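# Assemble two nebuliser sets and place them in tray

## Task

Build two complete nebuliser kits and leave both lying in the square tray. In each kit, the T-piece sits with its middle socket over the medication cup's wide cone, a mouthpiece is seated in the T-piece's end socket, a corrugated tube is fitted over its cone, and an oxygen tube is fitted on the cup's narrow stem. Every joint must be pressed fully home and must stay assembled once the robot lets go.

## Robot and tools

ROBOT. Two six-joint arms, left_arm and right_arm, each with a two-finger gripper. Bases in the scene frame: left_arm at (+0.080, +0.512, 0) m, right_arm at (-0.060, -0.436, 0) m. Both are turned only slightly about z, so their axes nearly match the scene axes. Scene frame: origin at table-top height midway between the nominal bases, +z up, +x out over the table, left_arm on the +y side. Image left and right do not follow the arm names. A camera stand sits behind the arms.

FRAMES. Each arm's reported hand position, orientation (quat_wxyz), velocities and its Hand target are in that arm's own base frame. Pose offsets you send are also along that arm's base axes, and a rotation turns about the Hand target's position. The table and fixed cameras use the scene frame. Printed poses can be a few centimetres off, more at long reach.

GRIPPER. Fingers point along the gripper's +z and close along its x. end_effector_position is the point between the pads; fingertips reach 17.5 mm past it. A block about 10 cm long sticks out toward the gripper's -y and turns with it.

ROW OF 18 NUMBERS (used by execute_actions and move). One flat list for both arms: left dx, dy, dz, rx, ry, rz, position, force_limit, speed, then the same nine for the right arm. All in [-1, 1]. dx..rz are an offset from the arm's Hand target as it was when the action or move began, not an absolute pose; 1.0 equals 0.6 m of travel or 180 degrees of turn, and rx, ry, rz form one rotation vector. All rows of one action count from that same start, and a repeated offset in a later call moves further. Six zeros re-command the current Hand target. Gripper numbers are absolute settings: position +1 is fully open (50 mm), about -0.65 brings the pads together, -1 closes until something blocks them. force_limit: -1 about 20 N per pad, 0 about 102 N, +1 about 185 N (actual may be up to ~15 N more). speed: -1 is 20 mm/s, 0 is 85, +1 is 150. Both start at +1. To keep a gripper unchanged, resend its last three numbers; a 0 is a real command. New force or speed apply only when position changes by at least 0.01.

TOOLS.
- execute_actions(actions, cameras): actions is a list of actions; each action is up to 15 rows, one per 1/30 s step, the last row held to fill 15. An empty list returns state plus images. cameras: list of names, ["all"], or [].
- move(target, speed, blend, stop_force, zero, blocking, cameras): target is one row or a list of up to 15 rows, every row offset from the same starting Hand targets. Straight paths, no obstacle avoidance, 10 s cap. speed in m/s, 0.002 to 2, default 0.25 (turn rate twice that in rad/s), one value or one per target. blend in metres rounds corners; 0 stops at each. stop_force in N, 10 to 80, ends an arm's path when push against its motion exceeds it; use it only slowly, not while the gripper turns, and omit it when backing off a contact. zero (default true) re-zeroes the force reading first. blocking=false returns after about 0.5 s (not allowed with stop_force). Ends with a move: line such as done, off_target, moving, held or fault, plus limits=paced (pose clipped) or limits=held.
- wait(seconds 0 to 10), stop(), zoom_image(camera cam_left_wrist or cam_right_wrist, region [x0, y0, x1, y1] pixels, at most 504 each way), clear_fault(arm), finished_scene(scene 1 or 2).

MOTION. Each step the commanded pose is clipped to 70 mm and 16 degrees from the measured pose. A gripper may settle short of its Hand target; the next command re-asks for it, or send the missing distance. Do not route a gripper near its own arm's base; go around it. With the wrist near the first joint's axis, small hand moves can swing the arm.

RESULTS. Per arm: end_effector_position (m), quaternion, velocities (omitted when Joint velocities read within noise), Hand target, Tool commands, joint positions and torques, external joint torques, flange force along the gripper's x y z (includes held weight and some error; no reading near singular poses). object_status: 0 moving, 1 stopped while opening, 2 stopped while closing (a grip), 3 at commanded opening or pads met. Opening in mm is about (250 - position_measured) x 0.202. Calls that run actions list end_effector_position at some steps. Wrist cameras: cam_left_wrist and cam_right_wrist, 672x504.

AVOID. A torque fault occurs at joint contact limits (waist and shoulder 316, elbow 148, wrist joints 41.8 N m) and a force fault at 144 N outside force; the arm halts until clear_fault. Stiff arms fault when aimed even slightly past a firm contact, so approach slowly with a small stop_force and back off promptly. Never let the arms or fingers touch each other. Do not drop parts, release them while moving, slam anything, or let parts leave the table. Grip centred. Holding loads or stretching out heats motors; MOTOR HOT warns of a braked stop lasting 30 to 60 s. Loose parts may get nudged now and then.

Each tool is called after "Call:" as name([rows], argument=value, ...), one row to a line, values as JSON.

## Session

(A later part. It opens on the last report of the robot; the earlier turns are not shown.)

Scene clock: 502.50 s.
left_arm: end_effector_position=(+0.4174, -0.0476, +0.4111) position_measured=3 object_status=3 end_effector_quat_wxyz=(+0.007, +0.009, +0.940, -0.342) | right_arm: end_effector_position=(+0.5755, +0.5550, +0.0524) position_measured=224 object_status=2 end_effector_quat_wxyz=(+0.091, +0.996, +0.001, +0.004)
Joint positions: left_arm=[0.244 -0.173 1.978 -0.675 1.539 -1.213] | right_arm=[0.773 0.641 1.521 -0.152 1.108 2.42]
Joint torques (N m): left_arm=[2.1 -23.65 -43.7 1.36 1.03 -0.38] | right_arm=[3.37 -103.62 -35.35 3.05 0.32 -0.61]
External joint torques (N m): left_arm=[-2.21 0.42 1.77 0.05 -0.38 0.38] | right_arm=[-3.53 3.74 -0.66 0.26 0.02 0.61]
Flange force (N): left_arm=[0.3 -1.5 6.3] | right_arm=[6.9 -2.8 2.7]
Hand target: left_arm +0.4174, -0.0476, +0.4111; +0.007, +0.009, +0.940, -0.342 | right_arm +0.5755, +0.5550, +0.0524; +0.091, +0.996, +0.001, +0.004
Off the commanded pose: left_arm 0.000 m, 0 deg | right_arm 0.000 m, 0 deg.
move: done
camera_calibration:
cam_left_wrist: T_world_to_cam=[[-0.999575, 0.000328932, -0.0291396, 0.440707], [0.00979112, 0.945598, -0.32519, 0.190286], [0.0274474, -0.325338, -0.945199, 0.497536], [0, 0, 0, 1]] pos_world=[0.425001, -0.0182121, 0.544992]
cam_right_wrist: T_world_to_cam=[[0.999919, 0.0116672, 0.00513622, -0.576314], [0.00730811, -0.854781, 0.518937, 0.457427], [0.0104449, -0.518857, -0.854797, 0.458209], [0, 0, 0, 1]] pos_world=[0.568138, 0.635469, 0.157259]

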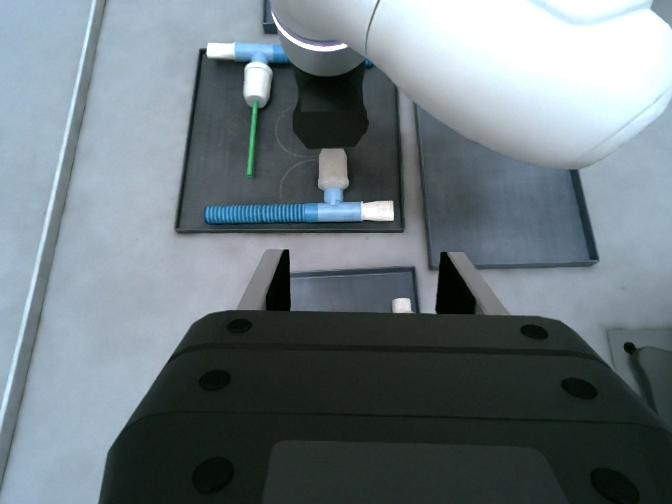

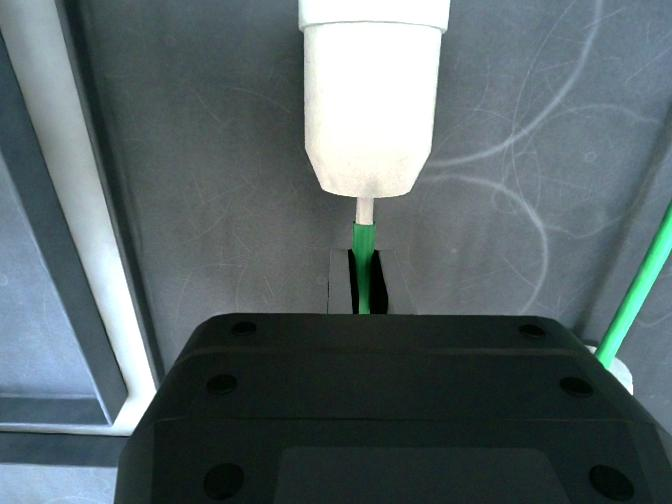

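Call:
move(target=[0, 0, 0, 0, 0, 0, 1, -0.2, -0.6, 0.0, 0.035, 0.001, 0, 0, 0, -1, -0.2, -0.8], speed=0.015, stop_force=10, cameras=["cam_right_wrist", "cam_left_wrist"])

Call:
zoom_image(camera="cam_right_wrist", region=[290, 130, 440, 280])

Scene clock: 504.67 s.
left_arm: end_effector_position=(+0.4174, -0.0476, +0.4111) position_measured=3 object_status=3 end_effector_quat_wxyz=(+0.007, +0.009, +0.940, -0.342) | right_arm: end_effector_position=(+0.5755, +0.5757, +0.0530) position_measured=224 object_status=2 end_effector_quat_wxyz=(+0.092, +0.996, +0.001, +0.004)
Joint positions: left_arm=[0.244 -0.173 1.978 -0.675 1.539 -1.213] | right_arm=[0.791 0.661 1.483 -0.149 1.128 2.433]
Joint torques (N m): left_arm=[2.08 -23.54 -43.73 1.35 1.05 -0.43] | right_arm=[14.33 -104.7 -41.46 6.41 -3.74 -0.65]
External joint torques (N m): left_arm=[-2.19 0.51 1.68 0.07 -0.41 0.42] | right_arm=[-14.35 2.68 5.04 -3.06 4.09 0.65]
Flange force (N): left_arm=[0.0 -1.4 6.2] | right_arm=[8.3 14.6 2.6]
Hand target: left_arm +0.4174, -0.0476, +0.4111; +0.007, +0.009, +0.940, -0.342 | right_arm +0.5755, +0.5758, +0.0530; +0.092, +0.996, +0.001, +0.004
Off the commanded pose: left_arm 0.000 m, 0 deg | right_arm 0.000 m, 0 deg.
move: contact (right_arm)
camera_calibration:
cam_left_wrist: T_world_to_cam=[[-0.999575, 0.000328932, -0.0291396, 0.440707], [0.00979112, 0.945598, -0.32519, 0.190286], [0.0274474, -0.325338, -0.945199, 0.497536], [0, 0, 0, 1]] pos_world=[0.425001, -0.0182121, 0.544992]
cam_right_wrist: T_world_to_cam=[[0.99992, 0.0116504, 0.00490924, -0.576512], [0.00740787, -0.854594, 0.519244, 0.474635], [0.0102448, -0.519166, -0.854612, 0.469663], [0, 0, 0, 1]] pos_world=[0.568138, 0.65617, 0.157759]

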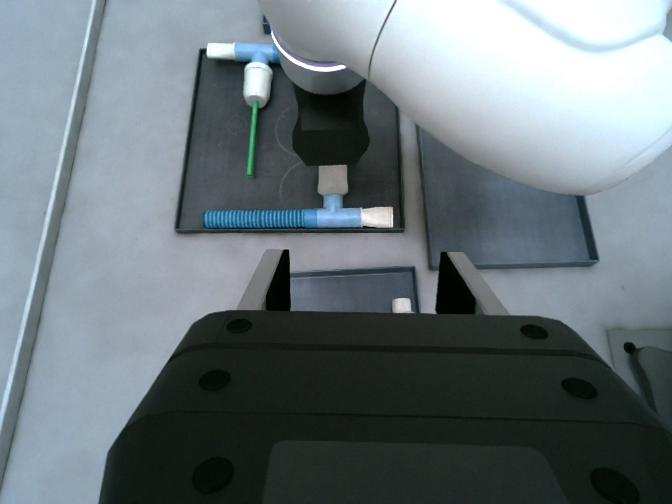

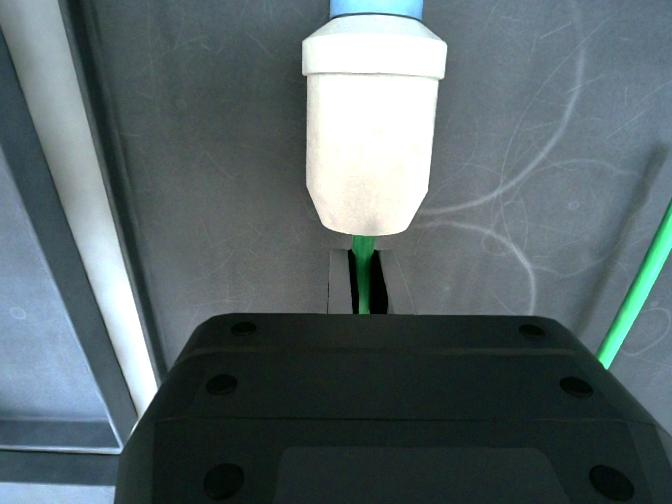

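Scaled by 3.360 from the camera's 672x504 image, which has a finer 960x720 frame.

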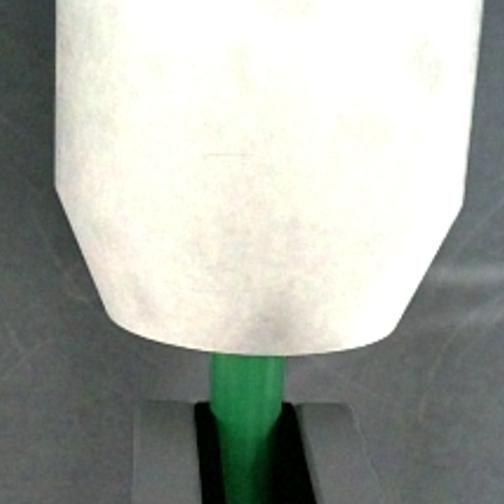

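Call:
move(target=[0, 0, 0, 0, 0, 0, 1, -0.2, -0.6, 0.0, 0.0083, -0.0015, 0, 0, 0, -1, -0.2, -0.8], speed=0.01, stop_force=20, cameras=["cam_right_wrist", "cam_left_wrist"])

Call:
zoom_image(camera="cam_right_wrist", region=[290, 130, 440, 280])

Scene clock: 505.70 s.
left_arm: end_effector_position=(+0.4174, -0.0476, +0.4111) position_measured=3 object_status=3 end_effector_quat_wxyz=(+0.007, +0.009, +0.940, -0.342) | right_arm: end_effector_position=(+0.5755, +0.5764, +0.0528) position_measured=224 object_status=2 end_effector_quat_wxyz=(+0.092, +0.996, +0.001, +0.004)
Joint positions: left_arm=[0.244 -0.173 1.978 -0.675 1.539 -1.213] | right_arm=[0.792 0.662 1.482 -0.149 1.128 2.433]
Joint torques (N m): left_arm=[2.13 -23.43 -43.71 1.36 1.11 -0.47] | right_arm=[26.92 -102.19 -52.62 10.15 -10.87 -0.58]
External joint torques (N m): left_arm=[-2.08 0.25 1.85 0.07 -0.47 0.47] | right_arm=[-27.06 -0.03 16.11 -6.79 11.21 0.58]
Flange force (N): left_arm=[0.7 -1.2 6.4] | right_arm=[2.9 42.8 1.6]
Hand target: left_arm +0.4174, -0.0476, +0.4111; +0.007, +0.009, +0.940, -0.342 | right_arm +0.5755, +0.5764, +0.0528; +0.092, +0.996, +0.001, +0.004 (not the last commanded pose)
Off the commanded pose: left_arm 0.000 m, 0 deg | right_arm 0.004 m, 0 deg.
move: contact (right_arm)
camera_calibration:
cam_left_wrist: T_world_to_cam=[[-0.999575, 0.000328932, -0.0291396, 0.440707], [0.00979112, 0.945598, -0.32519, 0.190286], [0.0274474, -0.325338, -0.945199, 0.497536], [0, 0, 0, 1]] pos_world=[0.425001, -0.0182121, 0.544992]
cam_right_wrist: T_world_to_cam=[[0.999919, 0.0116684, 0.00513368, -0.576566], [0.00730759, -0.854639, 0.519172, 0.475382], [0.0104453, -0.519092, -0.854654, 0.469786], [0, 0, 0, 1]] pos_world=[0.568138, 0.65687, 0.157659]

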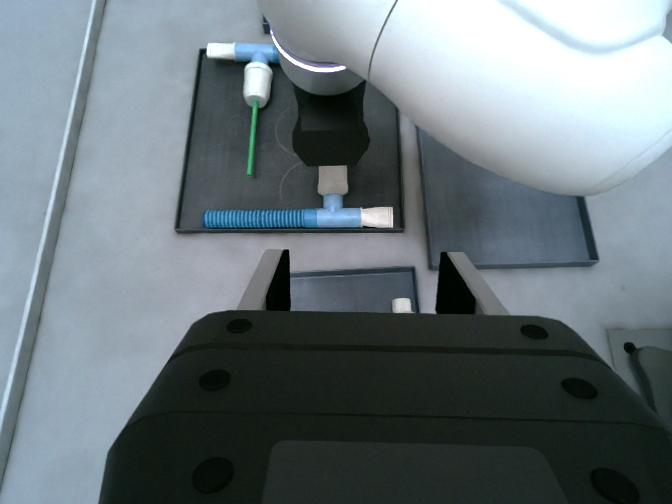

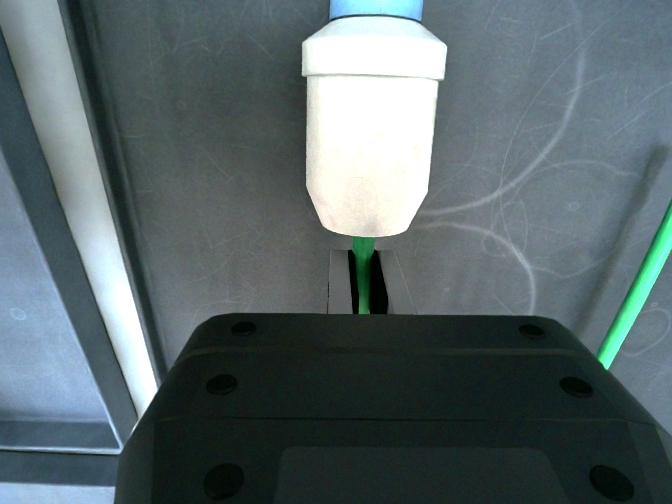

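Scaled by 3.360 from the camera's 672x504 image, which has a finer 960x720 frame.

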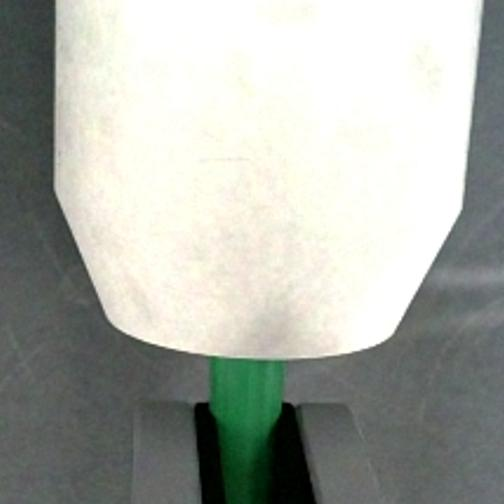

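Call:
move(target=[0, 0, 0, 0, 0, 0, 1, -0.2, -0.6, 0.0, -0.0018, 0.0003, 0, 0, 0, -1, -0.2, -0.8], speed=0.01)

Scene clock: 506.57 s.
left_arm: end_effector_position=(+0.4174, -0.0476, +0.4111) position_measured=3 object_status=3 end_effector_quat_wxyz=(+0.007, +0.009, +0.940, -0.342) | right_arm: end_effector_position=(+0.5755, +0.5755, +0.0530) position_measured=224 object_status=2 end_effector_quat_wxyz=(+0.091, +0.996, +0.001, +0.004)
Joint positions: left_arm=[0.244 -0.173 1.978 -0.675 1.539 -1.213] | right_arm=[0.791 0.661 1.484 -0.149 1.127 2.433]
Joint torques (N m): left_arm=[2.16 -23.32 -43.7 1.35 1.07 -0.42] | right_arm=[8.97 -105.66 -37.98 4.88 -1.39 -0.7]
External joint torques (N m): left_arm=[-2.17 0.48 1.83 0.07 -0.43 0.42] | right_arm=[-8.8 3.56 1.51 -1.51 1.73 0.7]
Flange force (N): left_arm=[0.3 -1.3 6.4] | right_arm=[8.7 4.3 2.7]
Hand target: left_arm +0.4174, -0.0476, +0.4111; +0.007, +0.009, +0.940, -0.342 | right_arm +0.5755, +0.5754, +0.0530; +0.092, +0.996, +0.001, +0.004
Off the commanded pose: left_arm 0.000 m, 0 deg | right_arm 0.000 m, 0 deg.
move: done

Call:
move(target=[0, 0, 0, 0, 0, 0, 1, -0.2, -0.6, 0, 0, 0, 0, 0, 0, 0.1, -0.2, -0.9])

Call:
move([
  [0, 0, 0, 0, 0, 0, 1, -0.2, -0.6, 0, 0.02, 0.108, 0, 0, 0, 0.1, -0.2, -0.9],
  [0, 0, 0, 0, 0, 0, 1, -0.2, -0.6, 0.05, -0.17, 0.35, 0.0583, 0, 0, 0.1, -0.2, -0.9],
], speed=[0.08, 0.25], blend=[0.01, 0], cameras=["cam_right_wrist", "cam_left_wrist"])

Scene clock: 507.80 s.
left_arm: end_effector_position=(+0.4174, -0.0476, +0.4111) position_measured=3 object_status=3 end_effector_quat_wxyz=(+0.007, +0.009, +0.940, -0.342) | right_arm: end_effector_position=(+0.5755, +0.5754, +0.0530) position_measured=138 object_status=3 end_effector_quat_wxyz=(+0.092, +0.996, +0.001, +0.004)
Joint positions: left_arm=[0.244 -0.173 1.978 -0.675 1.539 -1.213] | right_arm=[0.791 0.661 1.484 -0.149 1.127 2.433]
Joint torques (N m): left_arm=[2.12 -23.45 -43.65 1.4 1.09 -0.43] | right_arm=[3.06 -105.88 -35.54 3.08 0.29 -0.57]
External joint torques (N m): left_arm=[-2.07 0.11 1.8 0.02 -0.43 0.43] | right_arm=[-3.31 3.58 -0.98 0.28 0.05 0.57]
Flange force (N): left_arm=[0.9 -1.4 6.3] | right_arm=[7.2 -3.5 2.1]
Hand target: left_arm +0.4174, -0.0476, +0.4111; +0.007, +0.009, +0.940, -0.342 | right_arm +0.5755, +0.5754, +0.0530; +0.092, +0.996, +0.001, +0.004
Off the commanded pose: left_arm 0.000 m, 0 deg | right_arm 0.000 m, 0 deg.
move: done

Scene clock: 509.70 s.
left_arm: end_effector_position=(+0.4174, -0.0476, +0.4111) position_measured=3 object_status=3 end_effector_quat_wxyz=(+0.007, +0.009, +0.940, -0.342) | right_arm: end_effector_position=(+0.6055, +0.4733, +0.2630) position_measured=138 object_status=3 end_effector_quat_wxyz=(+0.000, +1.000, +0.000, +0.004)
Joint positions: left_arm=[0.244 -0.173 1.978 -0.675 1.539 -1.213] | right_arm=[0.62 0.388 1.498 -0.005 1.25 2.192]
Joint torques (N m): left_arm=[2.18 -23.29 -43.66 1.37 1.08 -0.4] | right_arm=[3.55 -85.84 -41.23 4.05 -0.07 -0.59]
External joint torques (N m): left_arm=[-2.14 0.08 1.78 0.05 -0.44 0.4] | right_arm=[-3.59 3.4 -0.88 0.18 -0.01 0.6]
Flange force (N): left_arm=[0.8 -1.6 6.4] | right_arm=[7.9 -1.3 0.8]
Hand target: left_arm +0.4174, -0.0476, +0.4111; +0.007, +0.009, +0.940, -0.342 | right_arm +0.6055, +0.4734, +0.2630; +0.000, +1.000, +0.000, +0.004
Off the commanded pose: left_arm 0.000 m, 0 deg | right_arm 0.000 m, 0 deg.
move: done
camera_calibration:
cam_left_wrist: T_world_to_cam=[[-0.999575, 0.000328932, -0.0291396, 0.440707], [0.00979112, 0.945598, -0.32519, 0.190286], [0.0274474, -0.325338, -0.945199, 0.497536], [0, 0, 0, 1]] pos_world=[0.425001, -0.0182121, 0.544992]
cam_right_wrist: T_world_to_cam=[[0.999919, 0.010539, 0.00717258, -0.606441], [0.00730866, -0.934909, 0.354813, 0.35912], [0.0104451, -0.354732, -0.93491, 0.538883], [0, 0, 0, 1]] pos_world=[0.598138, 0.533294, 0.380737]

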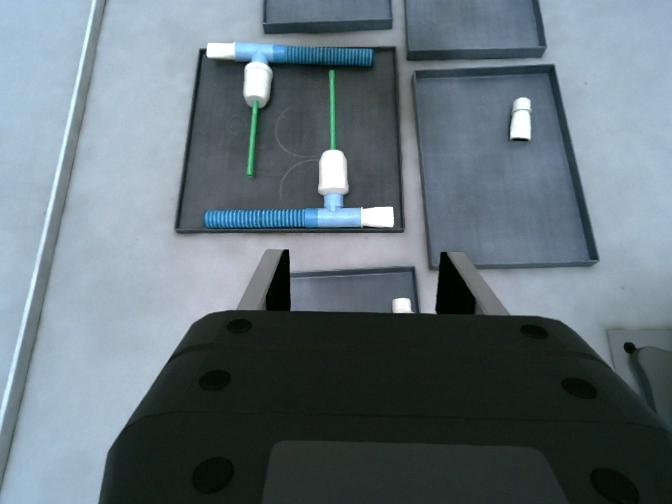

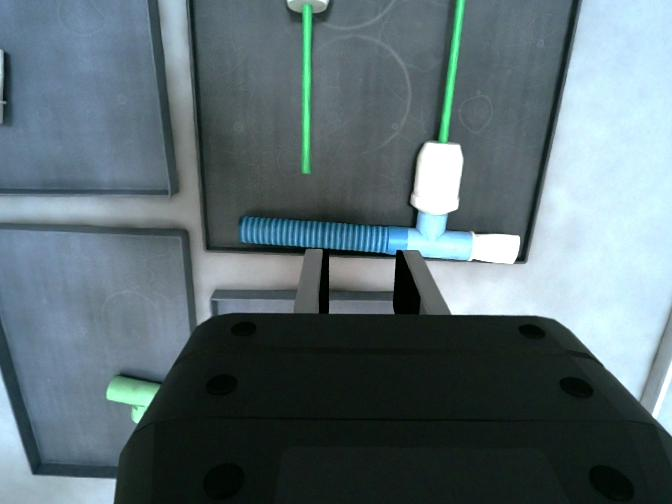

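Call:
zoom_image(camera="cam_right_wrist", region=[370, 120, 570, 280])

Call:
zoom_image(camera="cam_left_wrist", region=[170, 30, 420, 245])

Scaled by 2.520 from the camera's 672x504 image, which has a finer 960x720 frame.

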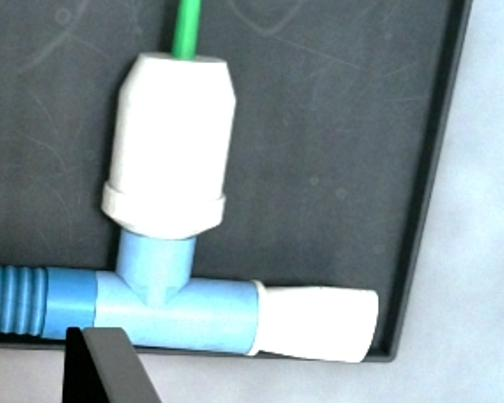

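Scaled by 2.016 from the camera's 672x504 image, which has a finer 960x720 frame.

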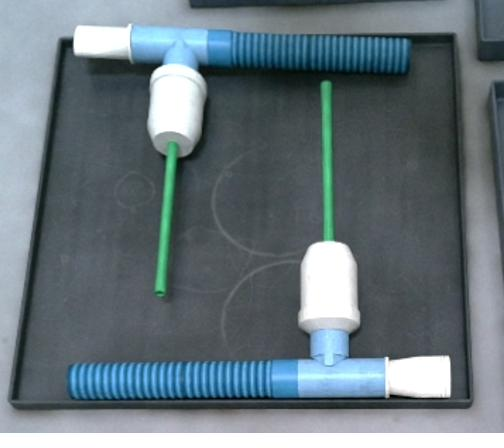

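Call:
move([
  [0.1377, -0.3873, -0.2852, 0, 0, 0, 1, -0.2, -0.6, -0.2, -0.4, 0.2, 0, 0, 0, 0.1, -0.2, -0.9],
  [0.228, -0.5815, -0.52, 0, 0, 0, 1, -0.2, -0.6, -0.2, -0.4, 0.2, 0, 0, 0, 0.1, -0.2, -0.9],
], speed=[0.25, 0.15], blend=[0.03, 0], cameras=["cam_left_wrist"])

Scene clock: 513.63 s.
left_arm: end_effector_position=(+0.5542, -0.3965, +0.0991) position_measured=3 object_status=3 end_effector_quat_wxyz=(+0.007, +0.009, +0.940, -0.342) | right_arm: end_effector_position=(+0.4855, +0.2334, +0.3830) position_measured=138 object_status=3 end_effector_quat_wxyz=(+0.000, +1.000, +0.000, +0.004)
Joint positions: left_arm=[-0.422 0.351 2.051 -1.071 0.727 -1.142] | right_arm=[0.386 -0.024 1.772 -0.003 1.386 1.956]
Joint torques (N m): left_arm=[1.97 -63.76 -29.14 0.15 1.23 -0.42] | right_arm=[3.09 -43.65 -42.52 4.09 -0.09 -0.64]
External joint torques (N m): left_arm=[-1.94 -1.11 1.29 0.03 -0.43 0.42] | right_arm=[-3.01 2.75 -1.02 0.31 0.03 0.64]
Flange force (N): left_arm=[5.4 -0.9 1.4] | right_arm=[7.1 1.5 -0.7]
Hand target: left_arm +0.5542, -0.3965, +0.0991; +0.007, +0.009, +0.940, -0.342 | right_arm +0.4855, +0.2334, +0.3830; +0.000, +1.000, +0.000, +0.004
Off the commanded pose: left_arm 0.000 m, 0 deg | right_arm 0.000 m, 0 deg.
move: done
camera_calibration:
cam_left_wrist: T_world_to_cam=[[-0.999575, 0.000328932, -0.0291396, 0.568472], [0.00979112, 0.945598, -0.32519, 0.417406], [0.0274474, -0.325338, -0.945199, 0.0853684], [0, 0, 0, 1]] pos_world=[0.561801, -0.367112, 0.232992]
Images, in order (width x height): cam_left_wrist 672x504.

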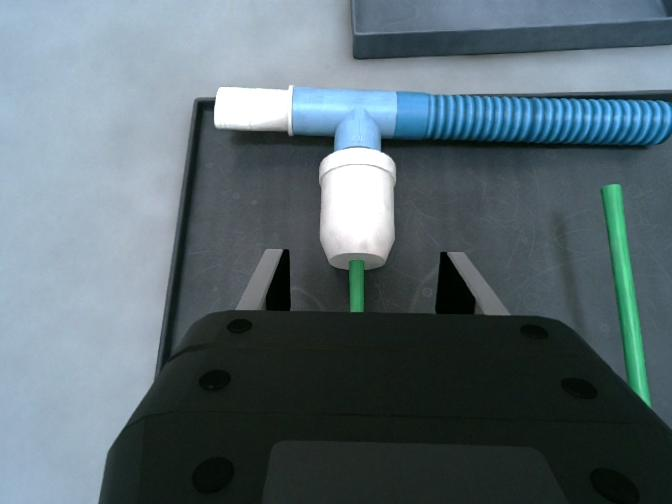

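Call:
move(target=[0,-0.0965,-0.115,0,0,0,1,-0.2,-0.6,0,0,0,0,0,0,0.1,-0.2,-0.9], speed=0.06, stop_force=12, cameras=["cam_left_wrist"])

Scene clock: 517.37 s.
left_arm: end_effector_position=(+0.5542, -0.4544, +0.0301) position_measured=3 object_status=3 end_effector_quat_wxyz=(+0.007, +0.009, +0.940, -0.342) | right_arm: end_effector_position=(+0.4855, +0.2334, +0.3830) position_measured=138 object_status=3 end_effector_quat_wxyz=(+0.000, +1.000, +0.000, +0.004)
Joint positions: left_arm=[-0.508 0.474 2.036 -1.233 0.633 -1.019] | right_arm=[0.386 -0.024 1.772 -0.003 1.386 1.956]
Joint torques (N m): left_arm=[2.49 -71.43 -24.79 -0.19 1.43 -0.4] | right_arm=[3.33 -44.11 -42.56 4.06 -0.13 -0.62]
External joint torques (N m): left_arm=[-2.27 -1.64 0.75 0.02 -0.43 0.4] | right_arm=[-3.35 3.58 -0.85 0.32 0.06 0.62]
Flange force (N): left_arm=[5.4 -1.9 0.4] | right_arm=[8.4 1.6 -0.3]
Hand target: left_arm +0.5542, -0.4544, +0.0301; +0.007, +0.009, +0.940, -0.342 | right_arm +0.4855, +0.2334, +0.3830; +0.000, +1.000, +0.000, +0.004
Off the commanded pose: left_arm 0.000 m, 0 deg | right_arm 0.000 m, 0 deg.
move: done
camera_calibration:
cam_left_wrist: T_world_to_cam=[[-0.999575, 0.000328932, -0.0291396, 0.566481], [0.00979112, 0.945598, -0.32519, 0.449718], [0.0274474, -0.325338, -0.945199, 0.00131258], [0, 0, 0, 1]] pos_world=[0.561801, -0.425012, 0.163992]
Images, in order (width x height): cam_left_wrist 672x504.

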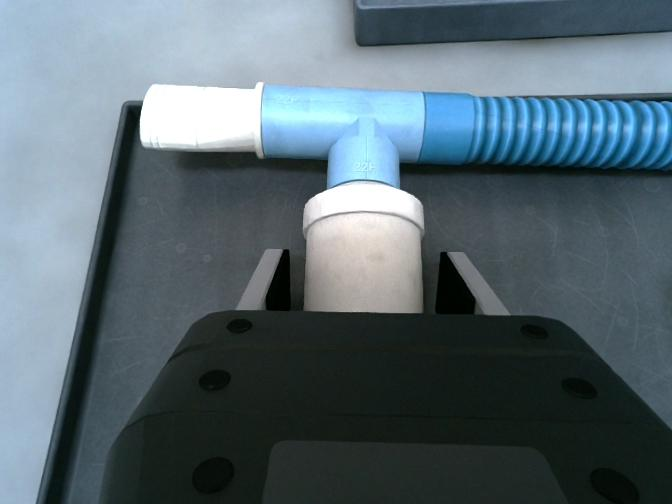

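Call:
move([
  [0,0,0,0,0,0,-1,-0.2,-0.6,0,0,0,0,0,0,0.1,-0.2,-0.9],
  [0,0.0155,0,0,0,0,-1,-0.2,-0.6,0,0,0,0,0,0,0.1,-0.2,-0.9],
], speed=0.04, cameras=["cam_left_wrist"])

Scene clock: 518.93 s.
left_arm: end_effector_position=(+0.5542, -0.4451, +0.0301) position_measured=69 object_status=2 end_effector_quat_wxyz=(+0.007, +0.009, +0.940, -0.342) | right_arm: end_effector_position=(+0.4855, +0.2334, +0.3830) position_measured=138 object_status=3 end_effector_quat_wxyz=(+0.000, +1.000, +0.000, +0.004)
Joint positions: left_arm=[-0.494 0.47 2.044 -1.231 0.64 -1.009] | right_arm=[0.386 -0.024 1.772 -0.003 1.386 1.956]
Joint torques (N m): left_arm=[2.2 -71.46 -24.92 -0.26 1.51 -0.38] | right_arm=[3.1 -43.73 -42.74 4.12 -0.09 -0.64]
External joint torques (N m): left_arm=[-1.99 -0.8 1.41 0.09 -0.48 0.38] | right_arm=[-3.12 2.77 -0.79 0.28 0.03 0.64]
Flange force (N): left_arm=[5.5 -0.8 1.1] | right_arm=[6.9 1.8 -0.4]
Hand target: left_arm +0.5542, -0.4451, +0.0301; +0.007, +0.009, +0.940, -0.342 | right_arm +0.4855, +0.2334, +0.3830; +0.000, +1.000, +0.000, +0.004
Off the commanded pose: left_arm 0.000 m, 0 deg | right_arm 0.000 m, 0 deg.
move: done
camera_calibration:
cam_left_wrist: T_world_to_cam=[[-0.999575, 0.000328932, -0.0291396, 0.566477], [0.00979112, 0.945598, -0.32519, 0.440924], [0.0274474, -0.325338, -0.945199, 0.00433822], [0, 0, 0, 1]] pos_world=[0.561801, -0.415712, 0.163992]
Images, in order (width x height): cam_left_wrist 672x504.

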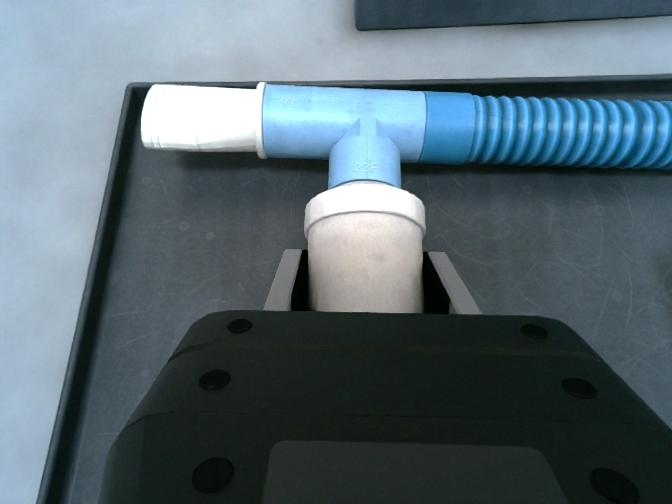

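Call:
move([
  [0,0.0155,0,0,0,0,1,-0.2,-0.9,0,0,0,0,0,0,0.1,-0.2,-0.9],
  [0,0.1445,0.153,0,0,0,1,-0.2,-0.9,0,0,0,0,0,0,0.1,-0.2,-0.9],
  [0,0.2455,0.273,0,0,0,1,-0.2,-0.9,0,0,0,0,0,0,0.1,-0.2,-0.9],
], speed=0.12, cameras=["cam_left_wrist"])

Scene clock: 522.97 s.
left_arm: end_effector_position=(+0.5542, -0.2978, +0.1940) position_measured=3 object_status=3 end_effector_quat_wxyz=(+0.007, +0.009, +0.940, -0.342) | right_arm: end_effector_position=(+0.4855, +0.2334, +0.3830) position_measured=138 object_status=3 end_effector_quat_wxyz=(+0.000, +1.000, +0.000, +0.004)
Joint positions: left_arm=[-0.26 0.198 2.036 -0.892 0.92 -1.242] | right_arm=[0.386 -0.024 1.772 -0.003 1.386 1.956]
Joint torques (N m): left_arm=[2.43 -53.63 -34.72 0.61 0.91 -0.42] | right_arm=[3.42 -43.98 -42.66 4.09 -0.06 -0.61]
External joint torques (N m): left_arm=[-2.32 -0.73 1.47 0.03 -0.31 0.42] | right_arm=[-3.47 3.46 -0.74 0.29 0 0.61]
Flange force (N): left_arm=[4.9 -1.4 3.2] | right_arm=[8.1 2.0 -0.1]
Hand target: left_arm +0.5542, -0.2978, +0.1939; +0.007, +0.009, +0.940, -0.342 | right_arm +0.4855, +0.2334, +0.3830; +0.000, +1.000, +0.000, +0.004
Off the commanded pose: left_arm 0.000 m, 0 deg | right_arm 0.000 m, 0 deg.
move: done
camera_calibration:
cam_left_wrist: T_world_to_cam=[[-0.999572, 0.000389117, -0.0292675, 0.57126], [0.00988957, 0.945598, -0.325187, 0.35488], [0.0275487, -0.325337, -0.945197, 0.207121], [0, 0, 0, 1]] pos_world=[0.5618, -0.268412, 0.327892]
Images, in order (width x height): cam_left_wrist 672x504.

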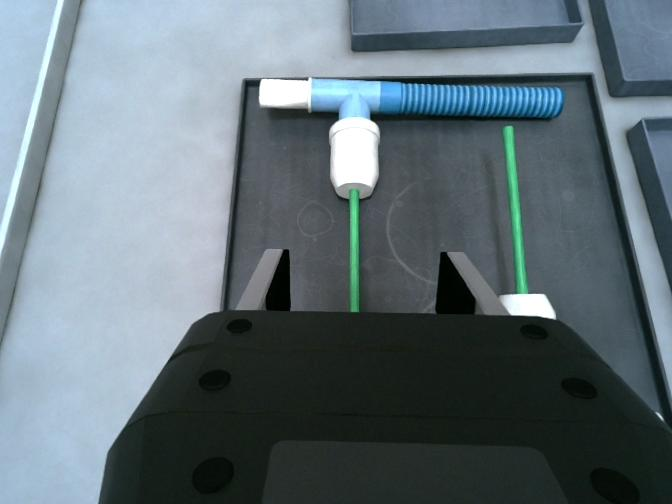

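Call:
zoom_image(camera="cam_left_wrist", region=[250, 60, 590, 310])

Scaled by 1.482 from the camera's 672x504 image, which has a finer 960x720 frame.

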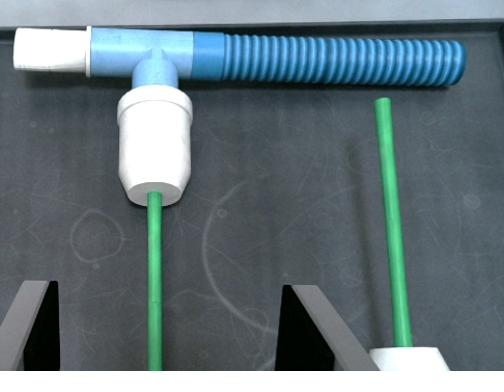

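Call:
wait(seconds=0, cameras=["cam_right_wrist"])

Scene clock: 524.80 s.
left_arm: end_effector_position=(+0.5542, -0.2978, +0.1939) position_measured=3 object_status=3 end_effector_quat_wxyz=(+0.007, +0.009, +0.940, -0.342) | right_arm: end_effector_position=(+0.4855, +0.2334, +0.3830) position_measured=138 object_status=3 end_effector_quat_wxyz=(+0.000, +1.000, +0.000, +0.004)
Joint positions: left_arm=[-0.26 0.198 2.036 -0.892 0.92 -1.242] | right_arm=[0.386 -0.024 1.772 -0.003 1.386 1.956]
Joint torques (N m): left_arm=[2.01 -53.55 -34.91 0.6 1.02 -0.4] | right_arm=[3.46 -43.97 -42.47 4.12 -0.1 -0.6]
External joint torques (N m): left_arm=[-2.04 -0.73 1.57 0.03 -0.42 0.4] | right_arm=[-3.54 3.28 -1.03 0.26 0.03 0.6]
Flange force (N): left_arm=[5.0 -1.0 3.1] | right_arm=[8.3 2.1 -0.6]
Hand target: left_arm +0.5542, -0.2978, +0.1939; +0.007, +0.009, +0.940, -0.342 | right_arm +0.4855, +0.2334, +0.3830; +0.000, +1.000, +0.000, +0.004
Tool commands: left_gripper/position=+1.0 left_gripper/force_limit=-0.2 left_gripper/speed=-0.9 right_gripper/position=+0.1 right_gripper/force_limit=-0.2 right_gripper/speed=-0.9
Off the commanded pose: left_arm 0.000 m, 0 deg | right_arm 0.000 m, 0 deg.
camera_calibration:
cam_right_wrist: T_world_to_cam=[[0.999919, 0.0105387, 0.00717271, -0.484783], [0.00730831, -0.934909, 0.354813, 0.0931347], [0.0104451, -0.354732, -0.93491, 0.567226], [0, 0, 0, 1]] pos_world=[0.478138, 0.293394, 0.500737]
Images, in order (width x height): cam_right_wrist 672x504.

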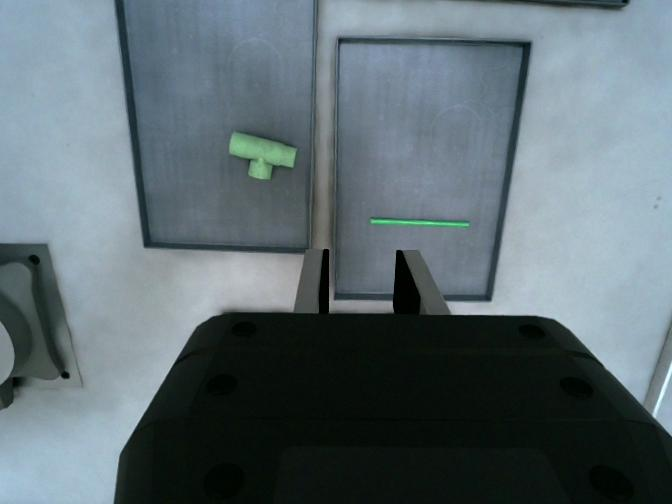

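Call:
move(target=[-0.05,0.4,0.33,0,0,0,1,-0.2,-0.9,0,0,0,0,0,0,0.1,-0.2,-0.9], speed=0.25, cameras=["cam_left_wrist"])

Scene clock: 526.77 s.
left_arm: end_effector_position=(+0.5241, -0.0578, +0.3920) position_measured=3 object_status=3 end_effector_quat_wxyz=(+0.007, +0.010, +0.940, -0.342) | right_arm: end_effector_position=(+0.4855, +0.2334, +0.3830) position_measured=138 object_status=3 end_effector_quat_wxyz=(+0.000, +1.000, +0.000, +0.004)
Joint positions: left_arm=[0.177 0.001 1.856 -0.691 1.457 -1.23] | right_arm=[0.386 -0.024 1.772 -0.003 1.386 1.956]
Joint torques (N m): left_arm=[1.59 -40.69 -43.12 1.3 1.02 -0.37] | right_arm=[3.34 -43.64 -42.52 4.14 -0.07 -0.61]
External joint torques (N m): left_arm=[-1.47 -0.87 1.89 0.03 -0.39 0.37] | right_arm=[-3.34 2.78 -0.94 0.25 0.02 0.61]
Flange force (N): left_arm=[3.9 -0.9 4.8] | right_arm=[7.3 2.1 -0.6]
Hand target: left_arm +0.5242, -0.0578, +0.3919; +0.007, +0.009, +0.940, -0.342 | right_arm +0.4855, +0.2334, +0.3830; +0.000, +1.000, +0.000, +0.004
Off the commanded pose: left_arm 0.000 m, 0 deg | right_arm 0.000 m, 0 deg.
move: done
camera_calibration:
cam_left_wrist: T_world_to_cam=[[-0.999572, 0.000391589, -0.0292683, 0.546975], [0.0098922, 0.945598, -0.325187, 0.192713], [0.0275488, -0.325337, -0.945197, 0.473145], [0, 0, 0, 1]] pos_world=[0.5318, -0.0285122, 0.525892]
Images, in order (width x height): cam_left_wrist 672x504.

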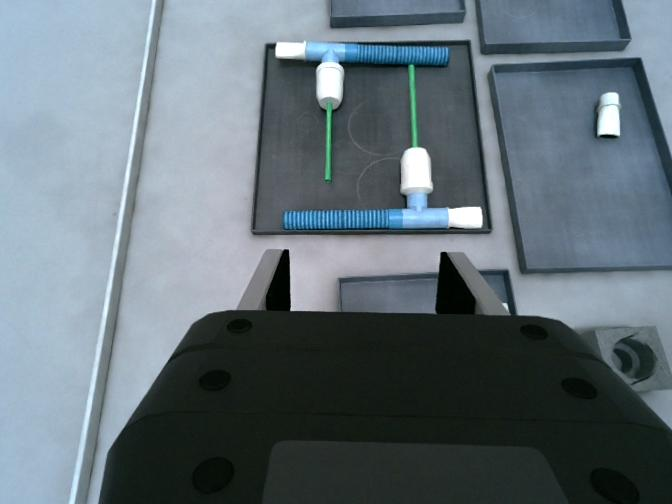

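Call:
zoom_image(camera="cam_left_wrist", region=[240, 30, 510, 250])

Scaled by 1.867 from the camera's 672x504 image, which has a finer 960x720 frame.

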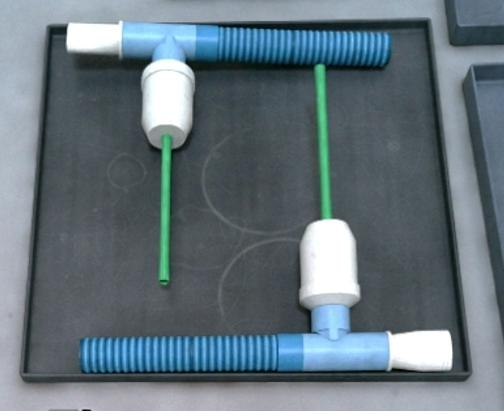

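Call:
zoom_image(camera="cam_left_wrist", region=[380, 130, 500, 240])

Call:
zoom_image(camera="cam_left_wrist", region=[265, 35, 385, 145])

Scaled by 4.200 from the camera's 672x504 image, which has a finer 960x720 frame.

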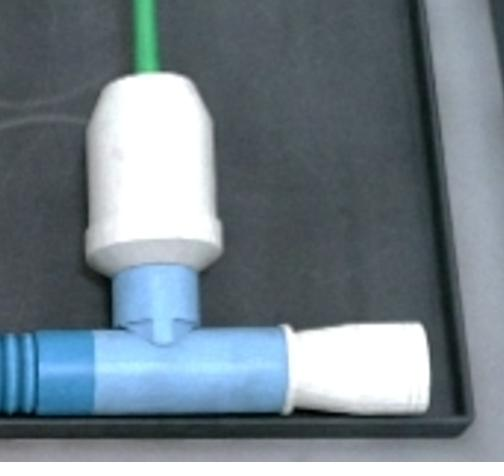

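Scaled by 4.200 from the camera's 672x504 image, which has a finer 960x720 frame.

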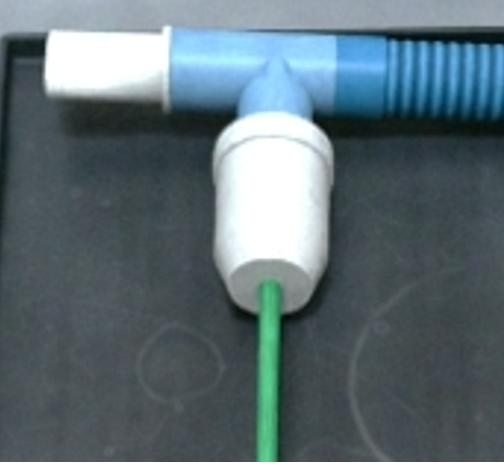

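Call:
finished_scene(scene=1)

The scene is finished: the task was done.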